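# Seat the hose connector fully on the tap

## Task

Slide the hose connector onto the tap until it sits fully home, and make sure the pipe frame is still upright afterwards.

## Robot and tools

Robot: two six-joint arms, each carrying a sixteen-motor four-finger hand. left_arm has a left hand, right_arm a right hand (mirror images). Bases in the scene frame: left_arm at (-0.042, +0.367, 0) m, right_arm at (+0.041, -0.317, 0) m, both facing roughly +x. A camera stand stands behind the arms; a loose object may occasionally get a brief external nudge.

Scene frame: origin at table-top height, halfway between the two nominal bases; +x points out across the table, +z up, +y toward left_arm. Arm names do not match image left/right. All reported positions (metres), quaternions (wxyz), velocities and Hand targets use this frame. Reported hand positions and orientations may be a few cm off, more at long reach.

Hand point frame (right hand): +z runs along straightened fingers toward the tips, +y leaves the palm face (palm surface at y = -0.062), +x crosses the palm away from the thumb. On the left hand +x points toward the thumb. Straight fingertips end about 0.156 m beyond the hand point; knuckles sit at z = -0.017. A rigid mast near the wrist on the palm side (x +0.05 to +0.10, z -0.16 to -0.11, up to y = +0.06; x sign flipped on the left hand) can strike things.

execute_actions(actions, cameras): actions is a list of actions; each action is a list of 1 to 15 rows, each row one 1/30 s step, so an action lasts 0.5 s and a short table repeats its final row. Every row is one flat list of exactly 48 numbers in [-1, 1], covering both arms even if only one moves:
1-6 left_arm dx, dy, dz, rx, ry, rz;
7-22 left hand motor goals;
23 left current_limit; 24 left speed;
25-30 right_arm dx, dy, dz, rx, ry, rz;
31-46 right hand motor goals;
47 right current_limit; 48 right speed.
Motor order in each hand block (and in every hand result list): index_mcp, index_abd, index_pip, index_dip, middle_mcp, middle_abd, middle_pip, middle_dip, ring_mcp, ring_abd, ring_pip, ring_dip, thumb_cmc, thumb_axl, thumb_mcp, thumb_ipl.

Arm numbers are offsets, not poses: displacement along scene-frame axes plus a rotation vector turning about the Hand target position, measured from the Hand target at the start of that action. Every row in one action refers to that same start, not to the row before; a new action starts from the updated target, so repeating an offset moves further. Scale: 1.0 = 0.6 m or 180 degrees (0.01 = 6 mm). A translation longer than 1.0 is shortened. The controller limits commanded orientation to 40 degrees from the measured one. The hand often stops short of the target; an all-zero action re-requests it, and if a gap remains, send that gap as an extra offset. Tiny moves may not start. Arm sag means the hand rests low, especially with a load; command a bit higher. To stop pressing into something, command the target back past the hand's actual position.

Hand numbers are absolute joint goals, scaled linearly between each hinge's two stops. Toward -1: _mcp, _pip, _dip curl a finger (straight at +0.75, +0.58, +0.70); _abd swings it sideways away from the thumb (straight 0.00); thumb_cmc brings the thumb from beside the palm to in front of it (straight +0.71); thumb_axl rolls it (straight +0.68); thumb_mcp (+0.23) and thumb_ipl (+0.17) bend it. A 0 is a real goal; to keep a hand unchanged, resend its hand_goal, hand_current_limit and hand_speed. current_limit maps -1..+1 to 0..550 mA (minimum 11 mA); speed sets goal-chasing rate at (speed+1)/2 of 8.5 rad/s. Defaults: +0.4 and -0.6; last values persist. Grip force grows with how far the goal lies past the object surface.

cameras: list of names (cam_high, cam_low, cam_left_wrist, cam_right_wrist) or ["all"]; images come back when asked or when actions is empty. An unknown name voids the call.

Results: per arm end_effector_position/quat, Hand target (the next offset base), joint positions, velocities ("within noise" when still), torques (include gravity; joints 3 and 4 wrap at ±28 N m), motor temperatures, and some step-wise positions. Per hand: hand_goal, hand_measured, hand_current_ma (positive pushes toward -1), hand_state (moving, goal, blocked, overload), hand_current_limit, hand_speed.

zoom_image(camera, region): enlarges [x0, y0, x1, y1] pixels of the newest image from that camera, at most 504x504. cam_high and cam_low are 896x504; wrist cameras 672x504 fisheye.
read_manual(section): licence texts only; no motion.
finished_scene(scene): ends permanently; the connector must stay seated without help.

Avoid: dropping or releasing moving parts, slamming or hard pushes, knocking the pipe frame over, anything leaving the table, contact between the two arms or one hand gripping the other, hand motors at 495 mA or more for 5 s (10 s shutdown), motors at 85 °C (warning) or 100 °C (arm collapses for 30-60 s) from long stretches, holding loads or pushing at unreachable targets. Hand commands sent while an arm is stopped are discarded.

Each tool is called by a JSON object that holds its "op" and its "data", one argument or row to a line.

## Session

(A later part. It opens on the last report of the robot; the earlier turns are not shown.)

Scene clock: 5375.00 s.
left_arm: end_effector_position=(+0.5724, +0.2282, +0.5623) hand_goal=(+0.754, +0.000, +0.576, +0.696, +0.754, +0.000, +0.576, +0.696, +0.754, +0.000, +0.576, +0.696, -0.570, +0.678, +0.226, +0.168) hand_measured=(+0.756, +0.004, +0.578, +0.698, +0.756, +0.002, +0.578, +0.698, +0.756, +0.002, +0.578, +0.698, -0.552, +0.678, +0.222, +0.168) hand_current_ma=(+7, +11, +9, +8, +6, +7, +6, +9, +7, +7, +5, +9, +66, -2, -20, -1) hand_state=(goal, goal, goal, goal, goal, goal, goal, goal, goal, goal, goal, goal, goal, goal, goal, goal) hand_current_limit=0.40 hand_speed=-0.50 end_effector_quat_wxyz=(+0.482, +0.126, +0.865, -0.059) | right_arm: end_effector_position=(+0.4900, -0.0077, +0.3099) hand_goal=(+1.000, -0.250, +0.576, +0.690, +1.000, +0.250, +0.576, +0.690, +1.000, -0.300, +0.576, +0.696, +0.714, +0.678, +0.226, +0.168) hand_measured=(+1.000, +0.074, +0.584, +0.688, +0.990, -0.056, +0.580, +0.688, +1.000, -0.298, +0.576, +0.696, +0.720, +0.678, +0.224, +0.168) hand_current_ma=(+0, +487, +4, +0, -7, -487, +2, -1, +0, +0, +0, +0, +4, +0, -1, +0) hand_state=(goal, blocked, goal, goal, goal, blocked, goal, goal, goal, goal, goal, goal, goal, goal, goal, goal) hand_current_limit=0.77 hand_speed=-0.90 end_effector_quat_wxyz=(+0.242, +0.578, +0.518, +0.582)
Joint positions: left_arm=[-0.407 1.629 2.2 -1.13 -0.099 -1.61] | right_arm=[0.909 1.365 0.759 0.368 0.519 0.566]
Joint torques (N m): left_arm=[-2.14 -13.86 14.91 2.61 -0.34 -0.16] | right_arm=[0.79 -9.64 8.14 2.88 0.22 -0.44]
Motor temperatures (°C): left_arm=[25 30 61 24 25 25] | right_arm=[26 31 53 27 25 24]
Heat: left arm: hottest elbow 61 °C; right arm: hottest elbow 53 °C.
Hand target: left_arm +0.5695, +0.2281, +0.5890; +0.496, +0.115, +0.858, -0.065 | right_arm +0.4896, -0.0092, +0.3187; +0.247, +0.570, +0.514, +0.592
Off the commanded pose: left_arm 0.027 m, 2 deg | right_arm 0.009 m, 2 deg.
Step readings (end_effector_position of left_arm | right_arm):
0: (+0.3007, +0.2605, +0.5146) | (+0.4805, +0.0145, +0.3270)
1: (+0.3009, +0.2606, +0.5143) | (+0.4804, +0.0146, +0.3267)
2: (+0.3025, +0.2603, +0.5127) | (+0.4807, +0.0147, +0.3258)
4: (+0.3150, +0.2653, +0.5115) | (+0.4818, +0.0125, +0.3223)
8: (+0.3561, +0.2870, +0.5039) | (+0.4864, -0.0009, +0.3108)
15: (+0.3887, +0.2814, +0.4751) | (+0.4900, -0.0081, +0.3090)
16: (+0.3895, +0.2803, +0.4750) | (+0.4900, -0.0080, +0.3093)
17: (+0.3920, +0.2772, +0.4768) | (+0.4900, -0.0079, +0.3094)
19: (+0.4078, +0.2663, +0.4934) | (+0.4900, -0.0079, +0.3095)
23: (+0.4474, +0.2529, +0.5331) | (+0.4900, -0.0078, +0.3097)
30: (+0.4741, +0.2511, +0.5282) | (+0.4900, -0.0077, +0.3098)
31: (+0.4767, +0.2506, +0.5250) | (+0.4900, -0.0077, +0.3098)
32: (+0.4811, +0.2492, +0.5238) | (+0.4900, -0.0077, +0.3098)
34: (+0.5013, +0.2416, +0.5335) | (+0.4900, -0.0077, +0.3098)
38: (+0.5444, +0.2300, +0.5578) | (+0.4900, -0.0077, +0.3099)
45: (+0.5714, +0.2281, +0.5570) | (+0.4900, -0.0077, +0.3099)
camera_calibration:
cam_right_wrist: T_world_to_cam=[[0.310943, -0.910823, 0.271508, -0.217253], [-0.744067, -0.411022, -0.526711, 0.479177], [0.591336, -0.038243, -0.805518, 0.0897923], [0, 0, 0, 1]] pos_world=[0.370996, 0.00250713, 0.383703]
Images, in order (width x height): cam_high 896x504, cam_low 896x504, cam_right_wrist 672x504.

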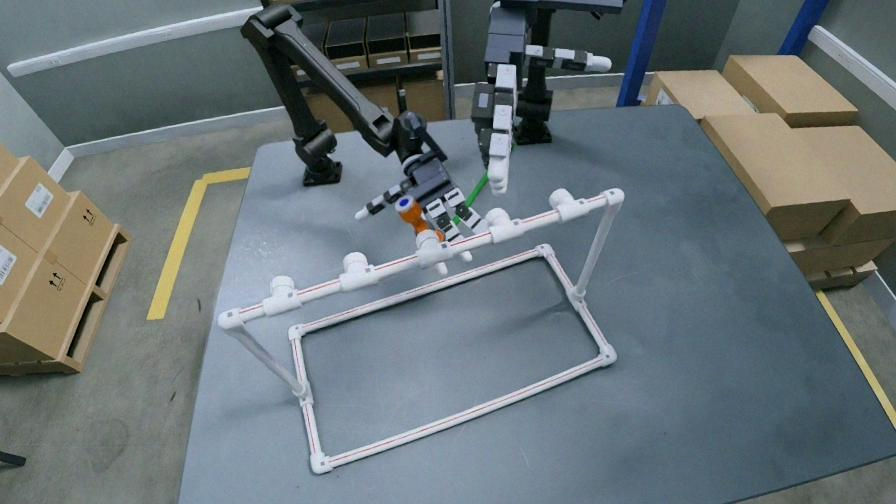

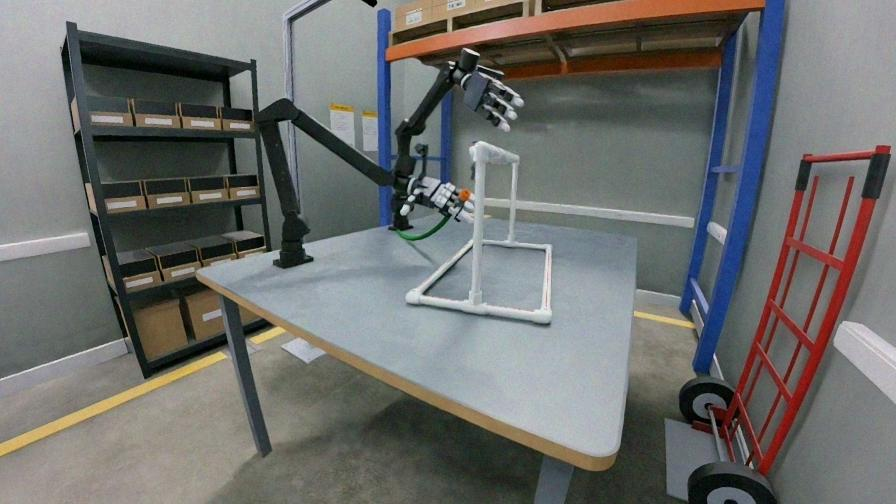

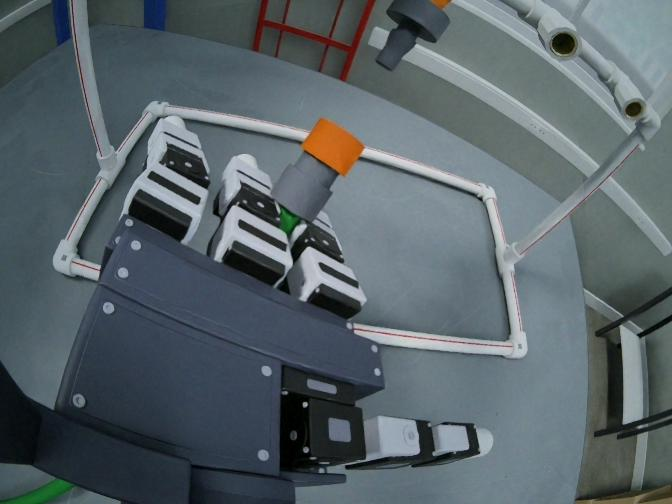

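{"op": "execute_actions", "data": {
  "actions": [
    [[0.1,-0.023,-0.005,0,0,0,0.754,0.0,0.576,0.696,0.754,0.0,0.576,0.696,0.754,0,0.576,0.696,-0.571,0.678,0.226,0.168,0.4,-0.5,0.02,-0.0065,0.05,0,0,0,1.0,-0.25,0.576,0.69,1.0,0.25,0.576,0.69,1.0,-0.3,0.576,0.696,0.714,0.678,0.226,0.168,0.77,-0.9]],
    [[0.1,-0.023,-0.005,0,0,0,0.754,0.0,0.576,0.696,0.754,0.0,0.576,0.696,0.754,0,0.576,0.696,-0.571,0.678,0.226,0.168,0.4,-0.5,0.015,-0.0055,0.025,0,0,0,1.0,-0.25,0.576,0.69,1.0,0.25,0.576,0.69,1.0,-0.3,0.576,0.696,0.714,0.678,0.226,0.168,0.77,-0.9]]
  ],
  "cameras": ["cam_right_wrist","cam_low"]
}}

{"op": "zoom_image", "data": {
  "camera": "cam_right_wrist",
  "region": [200, 0, 480, 260]
}}

{"op": "zoom_image", "data": {
  "camera": "cam_low",
  "region": [410, 120, 510, 220]
}}

Scene clock: 5432.30 s.
left_arm: end_effector_position=(+0.6922, +0.1929, +0.5580) hand_goal=(+0.754, +0.000, +0.576, +0.696, +0.754, +0.000, +0.576, +0.696, +0.754, +0.000, +0.576, +0.696, -0.570, +0.678, +0.226, +0.168) hand_measured=(+0.756, +0.004, +0.578, +0.698, +0.756, +0.002, +0.578, +0.698, +0.756, +0.002, +0.578, +0.698, -0.552, +0.678, +0.222, +0.168) hand_current_ma=(+6, +11, +9, +8, +4, +8, +6, +9, +6, +8, +5, +9, +66, -2, -20, -1) hand_state=(goal, goal, goal, goal, goal, goal, goal, goal, goal, goal, goal, goal, goal, goal, goal, goal) hand_current_limit=0.40 hand_speed=-0.50 end_effector_quat_wxyz=(+0.517, +0.127, +0.844, -0.068) | right_arm: end_effector_position=(+0.5014, -0.0210, +0.3221) hand_goal=(+1.000, -0.250, +0.576, +0.690, +1.000, +0.250, +0.576, +0.690, +1.000, -0.300, +0.576, +0.696, +0.714, +0.678, +0.226, +0.168) hand_measured=(+1.000, +0.074, +0.584, +0.688, +0.990, -0.056, +0.580, +0.688, +1.000, -0.298, +0.576, +0.696, +0.720, +0.678, +0.224, +0.168) hand_current_ma=(+0, +487, +4, +0, -7, -487, +2, -1, +0, +0, +0, +0, +4, +0, -1, +0) hand_state=(goal, blocked, goal, goal, goal, blocked, goal, goal, goal, goal, goal, goal, goal, goal, goal, goal) hand_current_limit=0.77 hand_speed=-0.90 end_effector_quat_wxyz=(+0.241, +0.582, +0.530, +0.568)
Joint positions: left_arm=[-0.385 2.102 2.879 -1.252 -0.073 -1.59] | right_arm=[0.864 1.321 0.78 0.27 0.469 0.555]
Joint torques (N m): left_arm=[-1.03 -19.08 13.37 2.81 -0.06 0.06] | right_arm=[-0.09 -10.17 13.44 1.44 0.25 -0.47]
Motor temperatures (°C): left_arm=[25 31 61 24 25 25] | right_arm=[26 32 52 27 25 24]
Heat: left arm: hottest elbow 61 °C; right arm: hottest elbow 52 °C.
Hand target: left_arm +0.6896, +0.2006, +0.5829; +0.496, +0.115, +0.858, -0.065 | right_arm +0.5105, -0.0163, +0.3636; +0.247, +0.570, +0.514, +0.592
Off the commanded pose: left_arm 0.026 m, 3 deg | right_arm 0.043 m, 4 deg.
elbow stopped short (left arm): the move would have taken joint 3 (elbow) straighter than the controller allows.
Step readings (end_effector_position of left_arm | right_arm):
0: (+0.5724, +0.2282, +0.5623) | (+0.4900, -0.0077, +0.3099)
1: (+0.5724, +0.2281, +0.5628) | (+0.4900, -0.0076, +0.3098)
2: (+0.5739, +0.2275, +0.5634) | (+0.4902, -0.0071, +0.3097)
4: (+0.5839, +0.2235, +0.5719) | (+0.4912, -0.0072, +0.3091)
8: (+0.6082, +0.2139, +0.5793) | (+0.4934, -0.0129, +0.3106)
15: (+0.6329, +0.2048, +0.5528) | (+0.4939, -0.0169, +0.3137)
16: (+0.6351, +0.2039, +0.5497) | (+0.4939, -0.0168, +0.3134)
17: (+0.6384, +0.2028, +0.5484) | (+0.4944, -0.0168, +0.3127)
19: (+0.6501, +0.1985, +0.5526) | (+0.4956, -0.0167, +0.3122)
23: (+0.6710, +0.1946, +0.5604) | (+0.4990, -0.0198, +0.3149)
30: (+0.6903, +0.1916, +0.5546) | (+0.5013, -0.0213, +0.3224)
camera_calibration:
cam_right_wrist: T_world_to_cam=[[0.323288, -0.901806, 0.286759, -0.247082], [-0.755984, -0.428395, -0.494941, 0.484002], [0.569187, -0.0567766, -0.820245, 0.107899], [0, 0, 0, 1]] pos_world=[0.384361, -0.00934997, 0.398909]
Images, in order (width x height): cam_low 896x504, cam_right_wrist 672x504.

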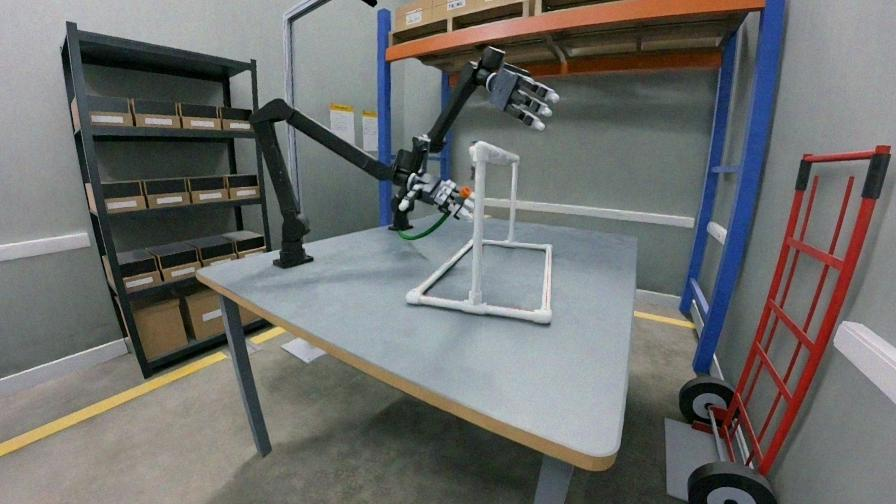

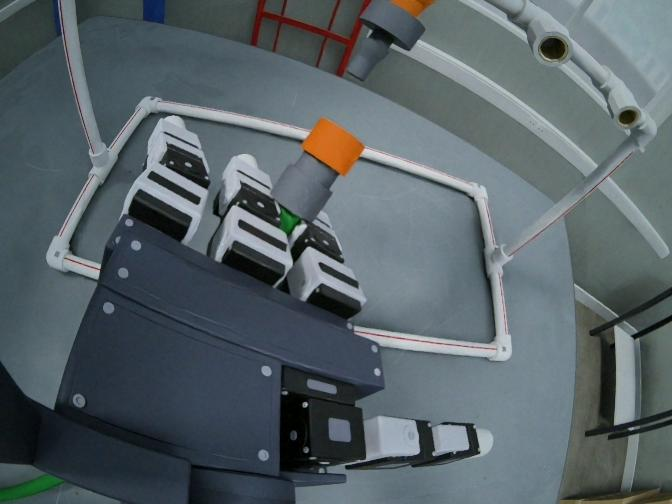

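Scaled by 1.800 from the camera's 672x504 image, which has a finer 960x720 frame.

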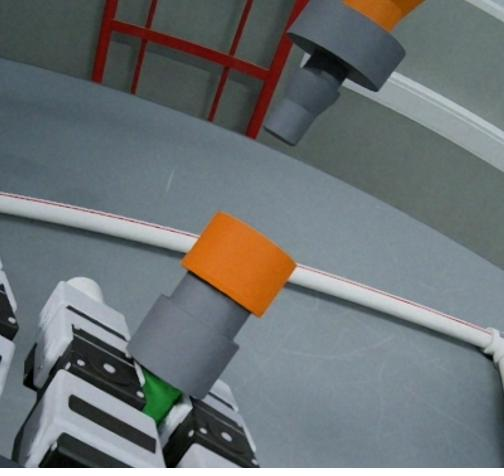

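Scaled by 5.040 from the camera's 896x504 image, which has a finer 1280x720 frame.

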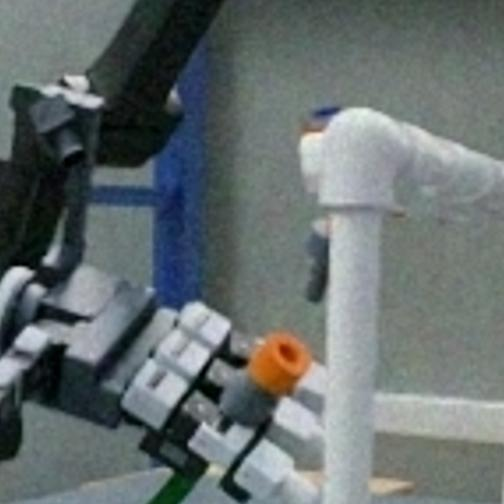

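{"op": "execute_actions", "data": {
  "actions": [
    [[0,0,0,0,0,0,0.754,0.0,0.576,0.696,0.754,0.0,0.576,0.696,0.754,0,0.576,0.696,-0.571,0.678,0.226,0.168,0.4,-0.5,0.0195,0.011,0.0423,0,0,0,1.0,-0.25,0.576,0.69,1.0,0.25,0.576,0.69,1.0,-0.3,0.576,0.696,0.714,0.678,0.226,0.168,0.77,-0.9]]
  ],
  "cameras": ["cam_right_wrist","cam_low"]
}}

{"op": "zoom_image", "data": {
  "camera": "cam_right_wrist",
  "region": [200, 0, 480, 260]
}}

{"op": "zoom_image", "data": {
  "camera": "cam_low",
  "region": [410, 120, 510, 220]
}}

Scene clock: 5459.67 s.
left_arm: end_effector_position=(+0.6923, +0.1928, +0.5581) hand_goal=(+0.754, +0.000, +0.576, +0.696, +0.754, +0.000, +0.576, +0.696, +0.754, +0.000, +0.576, +0.696, -0.570, +0.678, +0.226, +0.168) hand_measured=(+0.756, +0.004, +0.578, +0.698, +0.756, +0.002, +0.578, +0.698, +0.756, +0.002, +0.578, +0.698, -0.552, +0.678, +0.222, +0.168) hand_current_ma=(+6, +11, +9, +8, +4, +8, +6, +9, +6, +8, +5, +9, +66, -2, -20, -1) hand_state=(goal, goal, goal, goal, goal, goal, goal, goal, goal, goal, goal, goal, goal, goal, goal, goal) hand_current_limit=0.40 hand_speed=-0.50 end_effector_quat_wxyz=(+0.517, +0.128, +0.844, -0.068) | right_arm: end_effector_position=(+0.5127, -0.0129, +0.3489) hand_goal=(+1.000, -0.250, +0.576, +0.690, +1.000, +0.250, +0.576, +0.690, +1.000, -0.300, +0.576, +0.696, +0.714, +0.678, +0.226, +0.168) hand_measured=(+1.000, +0.074, +0.584, +0.688, +0.990, -0.056, +0.580, +0.688, +1.000, -0.298, +0.576, +0.696, +0.720, +0.678, +0.224, +0.168) hand_current_ma=(+0, +487, +4, +0, -7, -487, +2, -1, +0, +0, +0, +0, +4, +0, -1, +0) hand_state=(goal, blocked, goal, goal, goal, blocked, goal, goal, goal, goal, goal, goal, goal, goal, goal, goal) hand_current_limit=0.77 hand_speed=-0.90 end_effector_quat_wxyz=(+0.240, +0.580, +0.530, +0.570)
Joint positions: left_arm=[-0.385 2.102 2.879 -1.252 -0.072 -1.588] | right_arm=[0.856 1.319 0.855 0.198 0.46 0.552]
Joint torques (N m): left_arm=[-0.91 -19.08 13.39 2.95 -0.06 0.03] | right_arm=[-0.09 -10.99 13.91 1.48 0.21 -0.45]
Motor temperatures (°C): left_arm=[25 34 60 24 25 25] | right_arm=[26 33 54 27 25 24]
Heat: left arm: hottest elbow 60 °C; right arm: hottest elbow 54 °C.
Hand target: left_arm +0.6897, +0.2006, +0.5830; +0.496, +0.115, +0.858, -0.065 | right_arm +0.5223, -0.0097, +0.3889; +0.247, +0.570, +0.514, +0.592
Off the commanded pose: left_arm 0.026 m, 3 deg | right_arm 0.041 m, 3 deg.
elbow stopped short (left arm): the move would have taken joint 3 (elbow) straighter than the controller allows.
Step readings (end_effector_position of left_arm | right_arm):
0: (+0.6922, +0.1929, +0.5580) | (+0.5014, -0.0210, +0.3221)
1: (+0.6922, +0.1929, +0.5580) | (+0.5015, -0.0209, +0.3223)
2: (+0.6922, +0.1929, +0.5580) | (+0.5020, -0.0205, +0.3226)
4: (+0.6923, +0.1929, +0.5580) | (+0.5041, -0.0183, +0.3248)
8: (+0.6923, +0.1928, +0.5580) | (+0.5092, -0.0146, +0.3376)
15: (+0.6923, +0.1928, +0.5581) | (+0.5127, -0.0130, +0.3498)
camera_calibration:
cam_right_wrist: T_world_to_cam=[[0.324112, -0.901941, 0.285402, -0.25108], [-0.75354, -0.428535, -0.498533, 0.509353], [0.571952, -0.0534812, -0.818542, 0.121935], [0, 0, 0, 1]] pos_world=[0.395455, -0.00166241, 0.425397]
Images, in order (width x height): cam_low 896x504, cam_right_wrist 672x504.

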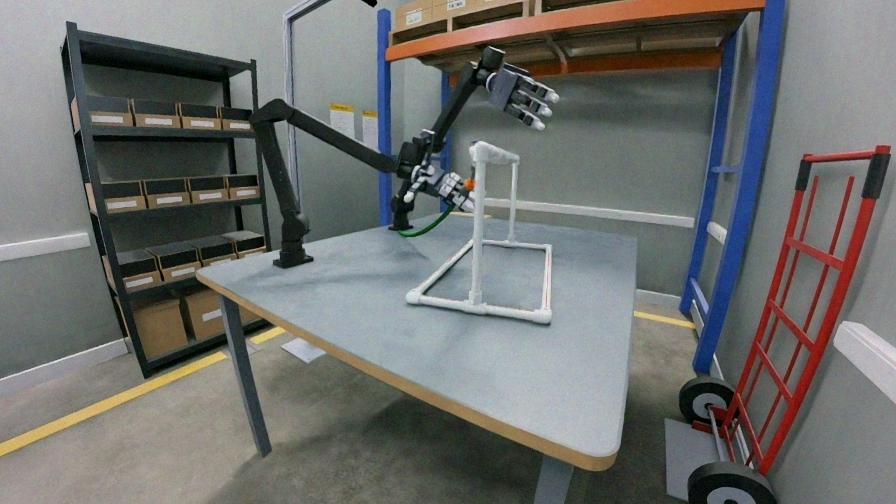

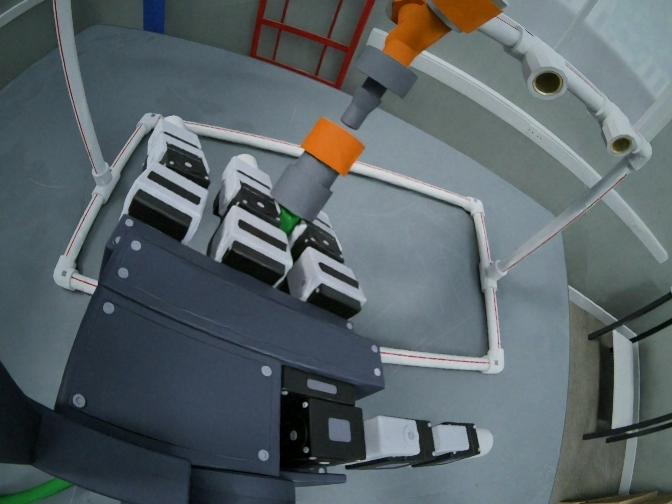

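Scaled by 1.800 from the camera's 672x504 image, which has a finer 960x720 frame.

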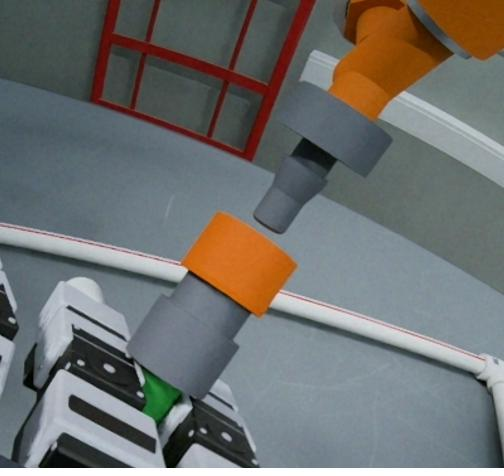

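Scaled by 5.040 from the camera's 896x504 image, which has a finer 1280x720 frame.

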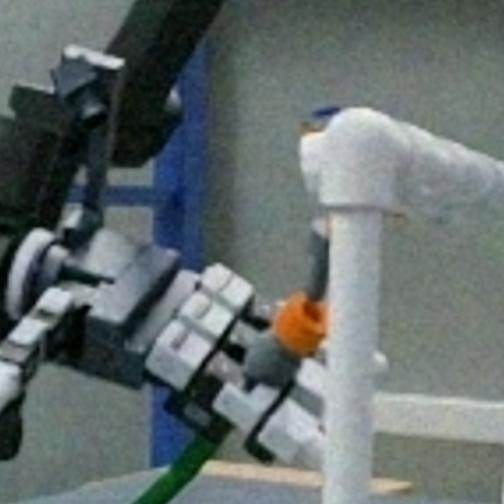

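{"op": "zoom_image", "data": {
  "camera": "cam_right_wrist",
  "region": [260, 60, 420, 240]
}}

Scaled by 2.800 from the camera's 672x504 image, which has a finer 960x720 frame.

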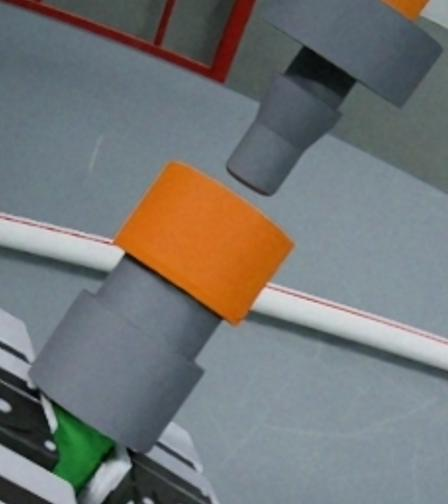

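{"op": "zoom_image", "data": {
  "camera": "cam_low",
  "region": [450, 155, 490, 200]
}}

{"op": "execute_actions", "data": {
  "actions": [],
  "cameras": ["cam_high"]
}}

{"op": "zoom_image", "data": {
  "camera": "cam_high",
  "region": [380, 170, 480, 270]
}}

Scaled by 11.200 from the camera's 896x504 image, which has a finer 1280x720 frame.

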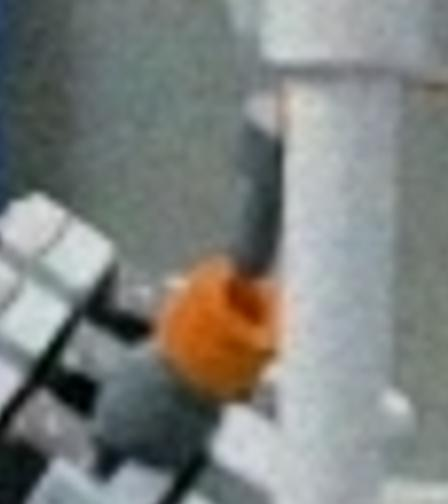

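Scene clock: 5551.30 s.
left_arm: end_effector_position=(+0.6923, +0.1928, +0.5581) hand_goal=(+0.754, +0.000, +0.576, +0.696, +0.754, +0.000, +0.576, +0.696, +0.754, +0.000, +0.576, +0.696, -0.570, +0.678, +0.226, +0.168) hand_measured=(+0.756, +0.004, +0.578, +0.698, +0.756, +0.002, +0.578, +0.698, +0.756, +0.002, +0.578, +0.698, -0.552, +0.678, +0.222, +0.168) hand_current_ma=(+6, +11, +9, +8, +4, +8, +6, +9, +6, +8, +5, +9, +66, -2, -20, -1) hand_state=(goal, goal, goal, goal, goal, goal, goal, goal, goal, goal, goal, goal, goal, goal, goal, goal) hand_current_limit=0.40 hand_speed=-0.50 end_effector_quat_wxyz=(+0.517, +0.128, +0.844, -0.068) | right_arm: end_effector_position=(+0.5127, -0.0129, +0.3489) hand_goal=(+1.000, -0.250, +0.576, +0.690, +1.000, +0.250, +0.576, +0.690, +1.000, -0.300, +0.576, +0.696, +0.714, +0.678, +0.226, +0.168) hand_measured=(+1.000, +0.074, +0.584, +0.688, +0.990, -0.056, +0.580, +0.688, +1.000, -0.298, +0.576, +0.696, +0.720, +0.678, +0.224, +0.168) hand_current_ma=(+0, +487, +4, +0, -7, -487, +2, -1, +0, +0, +0, +0, +4, +0, -1, +0) hand_state=(goal, blocked, goal, goal, goal, blocked, goal, goal, goal, goal, goal, goal, goal, goal, goal, goal) hand_current_limit=0.77 hand_speed=-0.90 end_effector_quat_wxyz=(+0.240, +0.580, +0.530, +0.570)
Joint positions: left_arm=[-0.385 2.102 2.879 -1.252 -0.072 -1.588] | right_arm=[0.856 1.319 0.855 0.198 0.46 0.552]
Joint velocities: within noise
Joint torques (N m): left_arm=[-0.97 -19.08 13.39 2.95 -0.06 0.02] | right_arm=[0.03 -10.52 13.86 1.58 0.22 -0.4]
Motor temperatures (°C): left_arm=[25 36 59 24 25 25] | right_arm=[26 33 68 27 25 24]
Heat: left arm: hottest elbow 59 °C; right arm: hottest elbow 68 °C.
Hand target: left_arm +0.6897, +0.2006, +0.5830; +0.496, +0.115, +0.858, -0.065 | right_arm +0.5222, -0.0096, +0.3889; +0.247, +0.570, +0.514, +0.592
Off the commanded pose: left_arm 0.026 m, 3 deg | right_arm 0.041 m, 3 deg.
Images, in order (width x height): cam_high 896x504.

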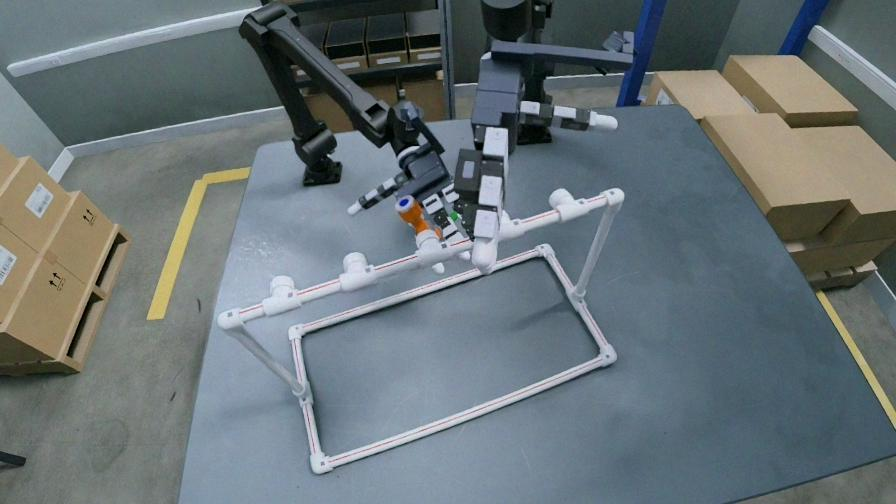

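Scaled by 5.040 from the camera's 896x504 image, which has a finer 1280x720 frame.

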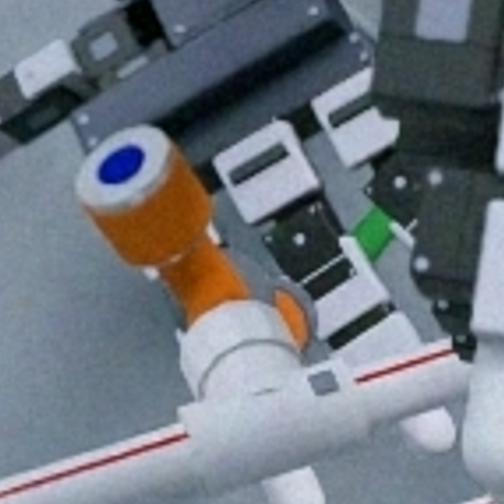

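{"op": "execute_actions", "data": {
  "actions": [
    [[0,0,0,0,0,0,0.754,0.0,0.576,0.696,0.754,0.0,0.576,0.696,0.754,0,0.576,0.696,-0.571,0.678,0.226,0.168,0.4,-0.5,0.0098,-0.0038,0.013,0.0059,-0.0244,-0.012,1.0,-0.25,0.576,0.69,1.0,0.25,0.576,0.69,1.0,-0.3,0.576,0.696,0.714,0.678,0.226,0.168,0.77,-0.9]]
  ],
  "cameras": ["cam_right_wrist","cam_low"]
}}

{"op": "zoom_image", "data": {
  "camera": "cam_right_wrist",
  "region": [260, 60, 420, 240]
}}

{"op": "zoom_image", "data": {
  "camera": "cam_low",
  "region": [450, 155, 490, 200]
}}

Scene clock: 5572.83 s.
left_arm: end_effector_position=(+0.6923, +0.1928, +0.5581) hand_goal=(+0.754, +0.000, +0.576, +0.696, +0.754, +0.000, +0.576, +0.696, +0.754, +0.000, +0.576, +0.696, -0.570, +0.678, +0.226, +0.168) hand_measured=(+0.756, +0.004, +0.578, +0.698, +0.756, +0.002, +0.578, +0.698, +0.756, +0.002, +0.578, +0.698, -0.552, +0.678, +0.222, +0.168) hand_current_ma=(+6, +11, +9, +8, +4, +8, +6, +9, +6, +8, +5, +9, +66, -2, -20, -1) hand_state=(goal, goal, goal, goal, goal, goal, goal, goal, goal, goal, goal, goal, goal, goal, goal, goal) hand_current_limit=0.40 hand_speed=-0.50 end_effector_quat_wxyz=(+0.517, +0.128, +0.844, -0.068) | right_arm: end_effector_position=(+0.5158, -0.0172, +0.3617) hand_goal=(+1.000, -0.250, +0.576, +0.690, +1.000, +0.250, +0.576, +0.690, +1.000, -0.300, +0.576, +0.696, +0.714, +0.678, +0.226, +0.168) hand_measured=(+1.000, +0.074, +0.582, +0.688, +0.992, -0.056, +0.580, +0.688, +1.000, -0.298, +0.576, +0.696, +0.720, +0.678, +0.224, +0.168) hand_current_ma=(+0, +487, +3, +0, -5, -487, +2, -1, +0, +0, +0, +0, +4, +0, -1, +0) hand_state=(goal, blocked, goal, goal, goal, blocked, goal, goal, goal, goal, goal, goal, goal, goal, goal, goal) hand_current_limit=0.77 hand_speed=-0.90 end_effector_quat_wxyz=(+0.265, +0.570, +0.509, +0.588)
Joint positions: left_arm=[-0.385 2.102 2.879 -1.252 -0.072 -1.588] | right_arm=[0.851 1.337 0.855 0.288 0.495 0.511]
Joint torques (N m): left_arm=[-1.03 -19.08 13.38 2.93 -0.06 0.03] | right_arm=[0.21 -8.88 13.78 3.06 0.31 -0.4]
Motor temperatures (°C): left_arm=[25 37 59 24 25 25] | right_arm=[26 33 69 27 25 24]
Heat: left arm: hottest elbow 59 °C; right arm: hottest elbow 69 °C.
Hand target: left_arm +0.6897, +0.2006, +0.5830; +0.496, +0.115, +0.858, -0.065 | right_arm +0.5282, -0.0121, +0.3967; +0.272, +0.559, +0.488, +0.613
Off the commanded pose: left_arm 0.026 m, 3 deg | right_arm 0.037 m, 4 deg.
elbow stopped short (left arm): the move would have taken joint 3 (elbow) straighter than the controller allows.
Step readings (end_effector_position of left_arm | right_arm):
0: (+0.6923, +0.1928, +0.5581) | (+0.5127, -0.0129, +0.3489)
1: (+0.6923, +0.1928, +0.5581) | (+0.5127, -0.0129, +0.3489)
2: (+0.6923, +0.1928, +0.5581) | (+0.5127, -0.0136, +0.3494)
4: (+0.6923, +0.1928, +0.5581) | (+0.5129, -0.0158, +0.3528)
8: (+0.6923, +0.1928, +0.5581) | (+0.5142, -0.0155, +0.3563)
15: (+0.6923, +0.1928, +0.5581) | (+0.5155, -0.0177, +0.3617)
camera_calibration:
cam_right_wrist: T_world_to_cam=[[0.275762, -0.914043, 0.297459, -0.239326], [-0.730569, -0.400411, -0.553119, 0.524575], [0.62468, -0.0647851, -0.778189, 0.088439], [0, 0, 0, 1]] pos_world=[0.393989, -0.00297851, 0.430164]
Images, in order (width x height): cam_low 896x504, cam_right_wrist 672x504.

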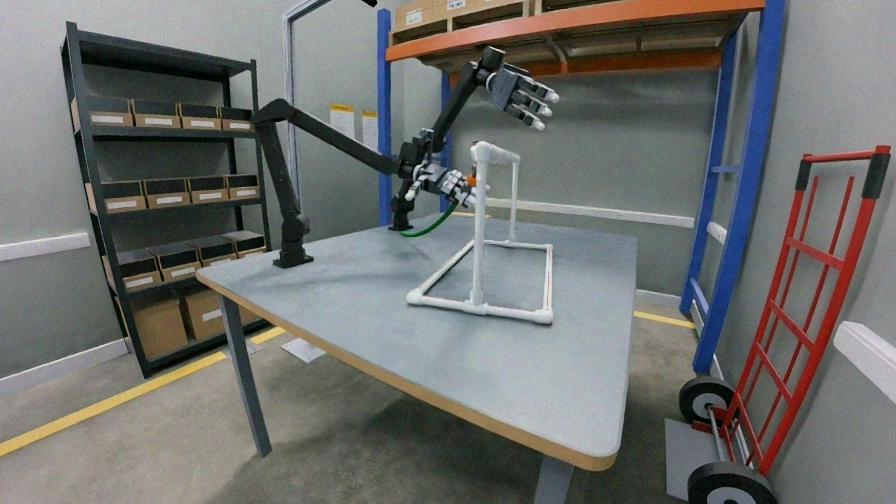

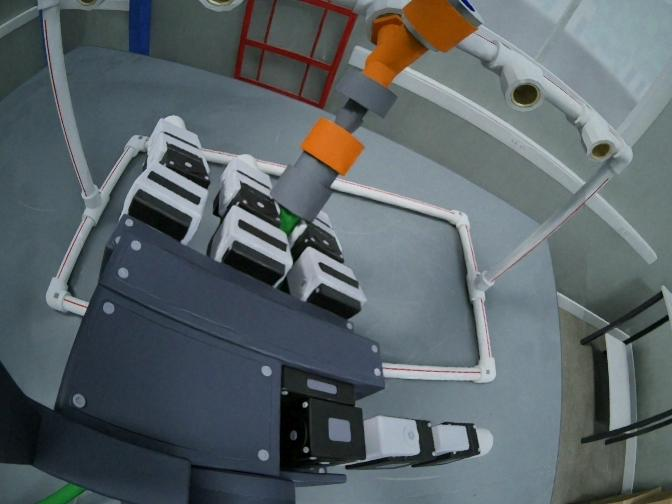

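Scaled by 2.800 from the camera's 672x504 image, which has a finer 960x720 frame.

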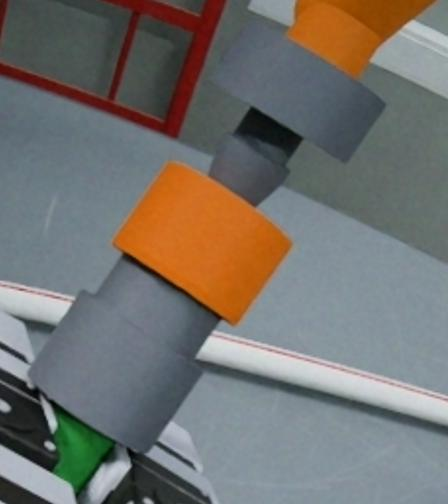

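Scaled by 11.200 from the camera's 896x504 image, which has a finer 1280x720 frame.

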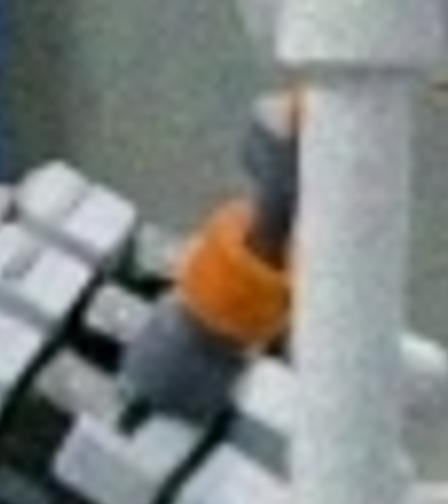

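{"op": "execute_actions", "data": {
  "actions": [
    [[0.075,-0.06,-0.12,0,0,0,0.754,0.0,0.576,0.696,0.754,0.0,0.576,0.696,0.754,0,0.576,0.696,-0.571,0.678,0.226,0.168,0.4,-0.5,0,0,-0.033,0,0,0,1.0,-0.25,0.576,0.69,1.0,0.25,0.576,0.69,1.0,-0.3,0.576,0.696,0.714,0.678,0.226,0.168,0.77,-0.9]],
    [[-0.02,-0.01,-0.06,0,0,0,0.754,0.0,0.576,0.696,0.754,0.0,0.576,0.696,0.754,0,0.576,0.696,-0.571,0.678,0.226,0.168,0.4,-0.5,0,0,0,0,0,0,1.0,-0.25,0.576,0.69,1.0,0.25,0.576,0.69,1.0,-0.3,0.576,0.696,0.714,0.678,0.226,0.168,0.77,-0.9]]
  ],
  "cameras": ["cam_high","cam_left_wrist","cam_right_wrist"]
}}

Scene clock: 5591.77 s.
left_arm: end_effector_position=(+0.7305, +0.1628, +0.4446) hand_goal=(+0.754, +0.000, +0.576, +0.696, +0.754, +0.000, +0.576, +0.696, +0.754, +0.000, +0.576, +0.696, -0.570, +0.678, +0.226, +0.168) hand_measured=(+0.756, +0.004, +0.578, +0.698, +0.756, +0.002, +0.578, +0.698, +0.756, +0.002, +0.578, +0.698, -0.552, +0.678, +0.222, +0.168) hand_current_ma=(+6, +11, +9, +8, +4, +8, +6, +9, +5, +8, +5, +9, +66, -2, -20, -1) hand_state=(goal, goal, goal, goal, goal, goal, goal, goal, goal, goal, goal, goal, goal, goal, goal, goal) hand_current_limit=0.40 hand_speed=-0.50 end_effector_quat_wxyz=(+0.465, +0.117, +0.876, -0.055) | right_arm: end_effector_position=(+0.5188, -0.0148, +0.3607) hand_goal=(+1.000, -0.250, +0.576, +0.690, +1.000, +0.250, +0.576, +0.690, +1.000, -0.300, +0.576, +0.696, +0.714, +0.678, +0.226, +0.168) hand_measured=(+1.000, +0.074, +0.574, +0.688, +0.992, -0.054, +0.576, +0.688, +1.000, -0.298, +0.576, +0.696, +0.720, +0.678, +0.224, +0.168) hand_current_ma=(+0, +487, +0, +0, -6, -487, +0, -1, +0, +0, +0, +0, +4, +0, -1, +0) hand_state=(goal, blocked, goal, goal, goal, blocked, goal, goal, goal, goal, goal, goal, goal, goal, goal, goal) hand_current_limit=0.77 hand_speed=-0.90 end_effector_quat_wxyz=(+0.265, +0.567, +0.499, +0.600)
Joint positions: left_arm=[-0.411 2.121 2.623 -1.104 -0.114 -1.633] | right_arm=[0.85 1.361 0.855 0.346 0.497 0.511]
Joint torques (N m): left_arm=[-2.55 -23.12 10.97 3.7 -0.33 -0.19] | right_arm=[0.56 -8.82 11.45 2.99 0.16 -0.4]
Motor temperatures (°C): left_arm=[25 37 59 25 25 25] | right_arm=[26 32 69 27 25 24]
Heat: left arm: hottest elbow 59 °C; right arm: hottest elbow 69 °C.
Hand target: left_arm +0.7226, +0.1587, +0.4751; +0.496, +0.115, +0.858, -0.065 | right_arm +0.5281, -0.0120, +0.3770; +0.272, +0.559, +0.488, +0.613
Off the commanded pose: left_arm 0.032 m, 4 deg | right_arm 0.019 m, 2 deg.
elbow stopped short (left arm): the move would have taken joint 3 (elbow) straighter than the controller allows.
Step readings (end_effector_position of left_arm | right_arm):
0: (+0.6923, +0.1928, +0.5581) | (+0.5158, -0.0172, +0.3618)
1: (+0.6923, +0.1928, +0.5581) | (+0.5158, -0.0172, +0.3618)
2: (+0.6935, +0.1927, +0.5559) | (+0.5160, -0.0170, +0.3621)
4: (+0.6972, +0.1928, +0.5532) | (+0.5167, -0.0163, +0.3623)
8: (+0.7138, +0.1866, +0.5297) | (+0.5183, -0.0149, +0.3609)
15: (+0.7406, +0.1715, +0.4722) | (+0.5188, -0.0148, +0.3606)
16: (+0.7422, +0.1705, +0.4680) | (+0.5188, -0.0148, +0.3606)
17: (+0.7429, +0.1695, +0.4637) | (+0.5188, -0.0148, +0.3607)
19: (+0.7422, +0.1682, +0.4573) | (+0.5188, -0.0148, +0.3607)
23: (+0.7378, +0.1658, +0.4467) | (+0.5188, -0.0148, +0.3607)
30: (+0.7351, +0.1629, +0.4339) | (+0.5188, -0.0148, +0.3607)
camera_calibration:
cam_left_wrist: T_world_to_cam=[[0.230723, -0.740774, 0.630889, -0.359502], [-0.961852, -0.271589, 0.032866, 0.684886], [0.146996, -0.614405, -0.775177, 0.464647], [0, 0, 0, 1]] pos_world=[0.673403, 0.205179, 0.56448]
cam_right_wrist: T_world_to_cam=[[0.266631, -0.921515, 0.282343, -0.227551], [-0.718458, -0.385309, -0.579098, 0.530436], [0.642437, -0.0484458, -0.764806, 0.0721114], [0, 0, 0, 1]] pos_world=[0.395441, -0.00181661, 0.426573]
Images, in order (width x height): cam_high 896x504, cam_left_wrist 672x504, cam_right_wrist 672x504.

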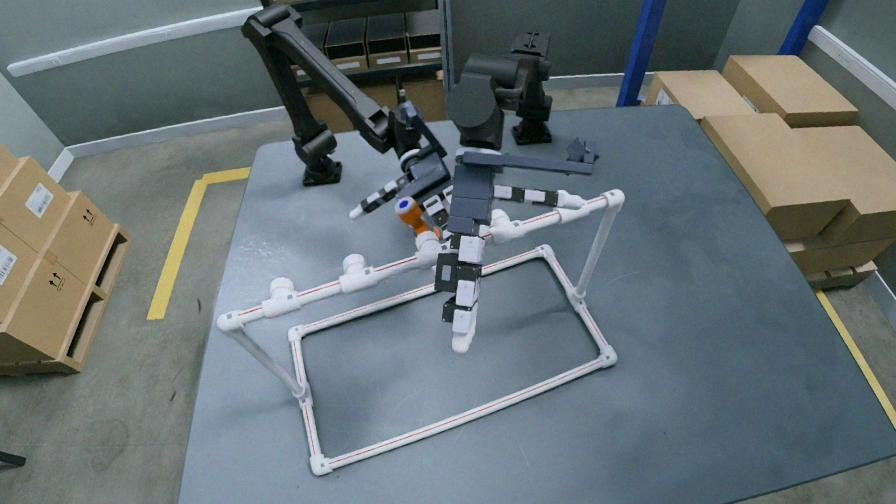

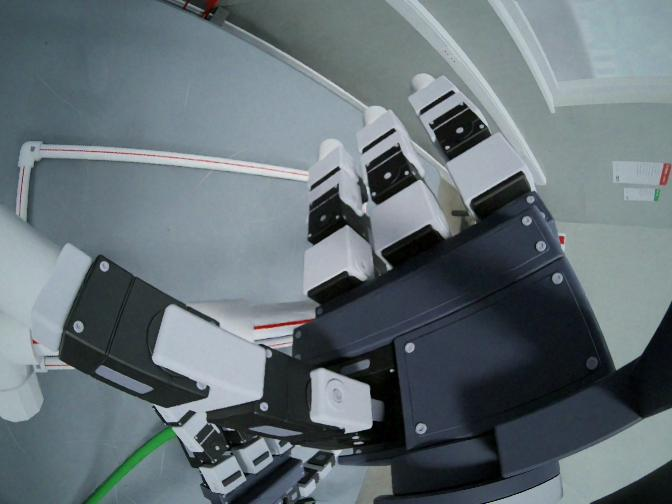

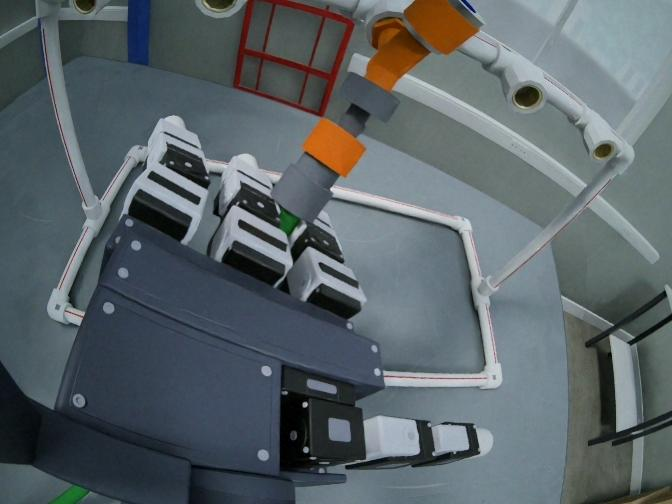

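{"op": "execute_actions", "data": {
  "actions": [
    [[-0.025,0.003,-0.035,0,0,0,0.754,0.0,0.576,0.696,0.754,0.0,0.576,0.696,0.754,0,0.576,0.696,-0.571,0.678,0.226,0.168,0.4,-0.5,0,0,0,0,0,0,1.0,-0.25,0.576,0.69,1.0,0.25,0.576,0.69,1.0,-0.3,0.576,0.696,0.714,0.678,0.226,0.168,0.77,-0.9]],
    [[-0.015,0.0,-0.03,0,0,0,0.754,0.0,0.576,0.696,0.754,0.0,0.576,0.696,0.754,0,0.576,0.696,-0.571,0.678,0.226,0.168,0.4,-0.5,0,0,0,0,0,0,1.0,-0.25,0.576,0.69,1.0,0.25,0.576,0.69,1.0,-0.3,0.576,0.696,0.714,0.678,0.226,0.168,0.77,-0.9]]
  ],
  "cameras": ["cam_high","cam_left_wrist","cam_right_wrist"]
}}

Scene clock: 5603.97 s.
left_arm: end_effector_position=(+0.7086, +0.1711, +0.4288) hand_goal=(+0.754, +0.000, +0.576, +0.696, +0.754, +0.000, +0.576, +0.696, +0.754, +0.000, +0.576, +0.696, -0.570, +0.678, +0.226, +0.168) hand_measured=(+0.738, +0.004, +0.578, +0.698, +0.756, +0.004, +0.578, +0.698, +0.756, +0.004, +0.578, +0.698, -0.554, +0.678, +0.222, +0.168) hand_current_ma=(-65, +12, +8, +8, +4, +10, +6, +9, +5, +10, +5, +9, +65, -2, -20, -1) hand_state=(goal, goal, goal, goal, goal, goal, goal, goal, goal, goal, goal, goal, goal, goal, goal, goal) hand_current_limit=0.40 hand_speed=-0.50 end_effector_quat_wxyz=(+0.496, +0.106, +0.860, -0.059) | right_arm: end_effector_position=(+0.5188, -0.0147, +0.3606) hand_goal=(+1.000, -0.250, +0.576, +0.690, +1.000, +0.250, +0.576, +0.690, +1.000, -0.300, +0.576, +0.696, +0.714, +0.678, +0.226, +0.168) hand_measured=(+1.000, +0.074, +0.574, +0.688, +0.992, -0.054, +0.576, +0.688, +1.000, -0.298, +0.576, +0.696, +0.720, +0.678, +0.224, +0.168) hand_current_ma=(+0, +487, -1, +0, -6, -487, +0, -1, +0, +0, +0, +0, +4, +0, -1, +0) hand_state=(goal, blocked, goal, goal, goal, blocked, goal, goal, goal, goal, goal, goal, goal, goal, goal, goal) hand_current_limit=0.77 hand_speed=-0.90 end_effector_quat_wxyz=(+0.265, +0.567, +0.499, +0.600)
Joint positions: left_arm=[-0.415 1.915 2.203 -0.818 -0.13 -1.642] | right_arm=[0.85 1.362 0.855 0.347 0.497 0.511]
Joint torques (N m): left_arm=[-3.37 -20.19 9.98 2.67 -0.09 -0.09] | right_arm=[0.44 -8.7 11.51 2.85 0.15 -0.44]
Motor temperatures (°C): left_arm=[25 37 60 25 25 25] | right_arm=[26 32 67 27 25 24]
Heat: left arm: hottest elbow 60 °C; right arm: hottest elbow 67 °C.
Hand target: left_arm +0.6986, +0.1602, +0.4359; +0.496, +0.115, +0.858, -0.065 | right_arm +0.5281, -0.0120, +0.3770; +0.272, +0.559, +0.488, +0.613
Off the commanded pose: left_arm 0.016 m, 1 deg | right_arm 0.019 m, 2 deg.
Step readings (end_effector_position of left_arm | right_arm):
0: (+0.7305, +0.1628, +0.4446) | (+0.5188, -0.0148, +0.3607)
1: (+0.7306, +0.1628, +0.4439) | (+0.5188, -0.0148, +0.3607)
2: (+0.7305, +0.1630, +0.4422) | (+0.5188, -0.0148, +0.3607)
4: (+0.7261, +0.1644, +0.4354) | (+0.5188, -0.0148, +0.3607)
8: (+0.7197, +0.1654, +0.4253) | (+0.5188, -0.0148, +0.3608)
15: (+0.7149, +0.1672, +0.4287) | (+0.5188, -0.0148, +0.3608)
16: (+0.7149, +0.1672, +0.4283) | (+0.5188, -0.0148, +0.3608)
17: (+0.7147, +0.1673, +0.4273) | (+0.5188, -0.0148, +0.3608)
19: (+0.7136, +0.1680, +0.4270) | (+0.5188, -0.0148, +0.3608)
23: (+0.7097, +0.1705, +0.4284) | (+0.5188, -0.0147, +0.3606)
30: (+0.7086, +0.1711, +0.4288) | (+0.5188, -0.0147, +0.3606)
camera_calibration:
cam_left_wrist: T_world_to_cam=[[0.197386, -0.720549, 0.664716, -0.332741], [-0.958206, -0.285035, -0.0244385, 0.690994], [0.207076, -0.632111, -0.746697, 0.408956], [0, 0, 0, 1]] pos_world=[0.643108, 0.215706, 0.543431]
cam_right_wrist: T_world_to_cam=[[0.266631, -0.921515, 0.282343, -0.227457], [-0.718458, -0.385309, -0.579098, 0.530488], [0.642437, -0.0484458, -0.764806, 0.0719755], [0, 0, 0, 1]] pos_world=[0.395541, -0.00171661, 0.426473]
Images, in order (width x height): cam_high 896x504, cam_left_wrist 672x504, cam_right_wrist 672x504.

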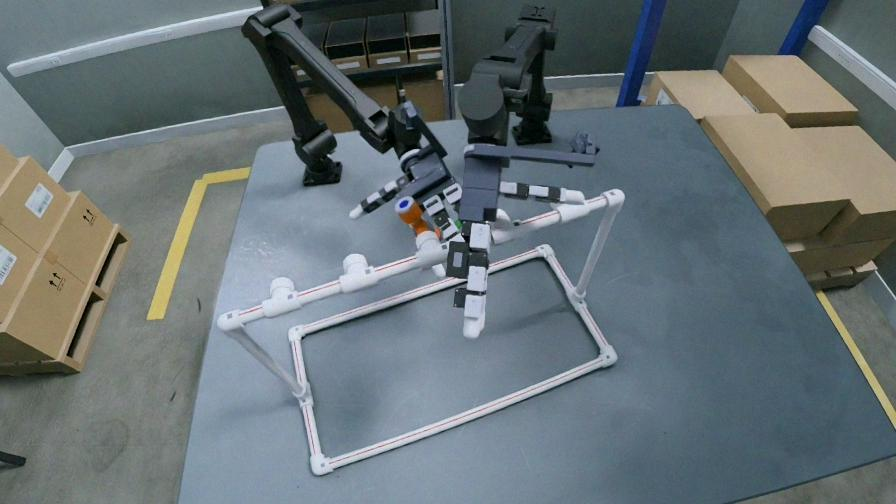

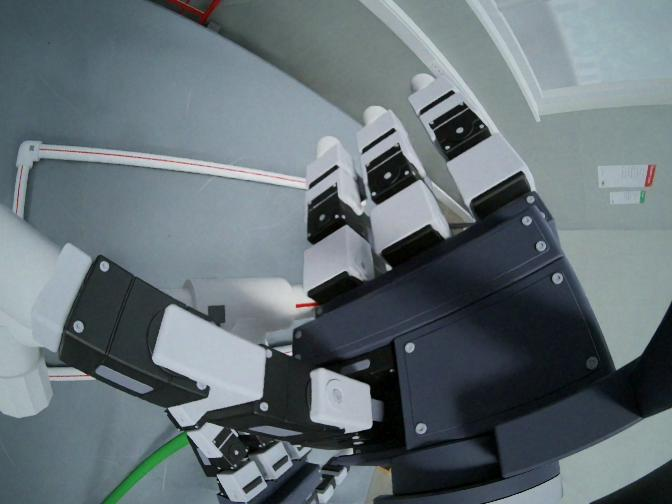

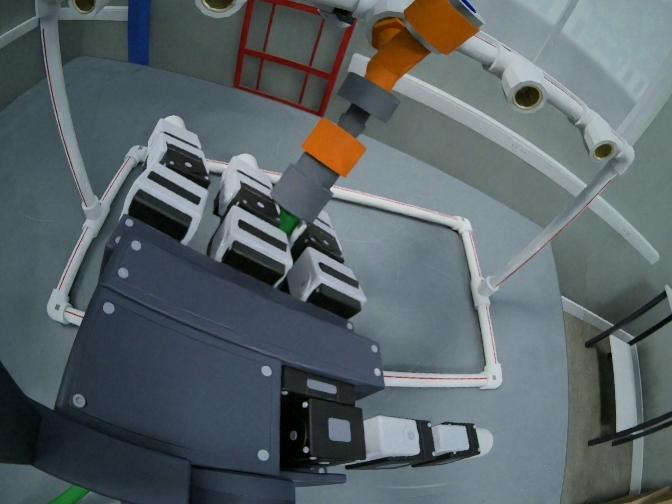

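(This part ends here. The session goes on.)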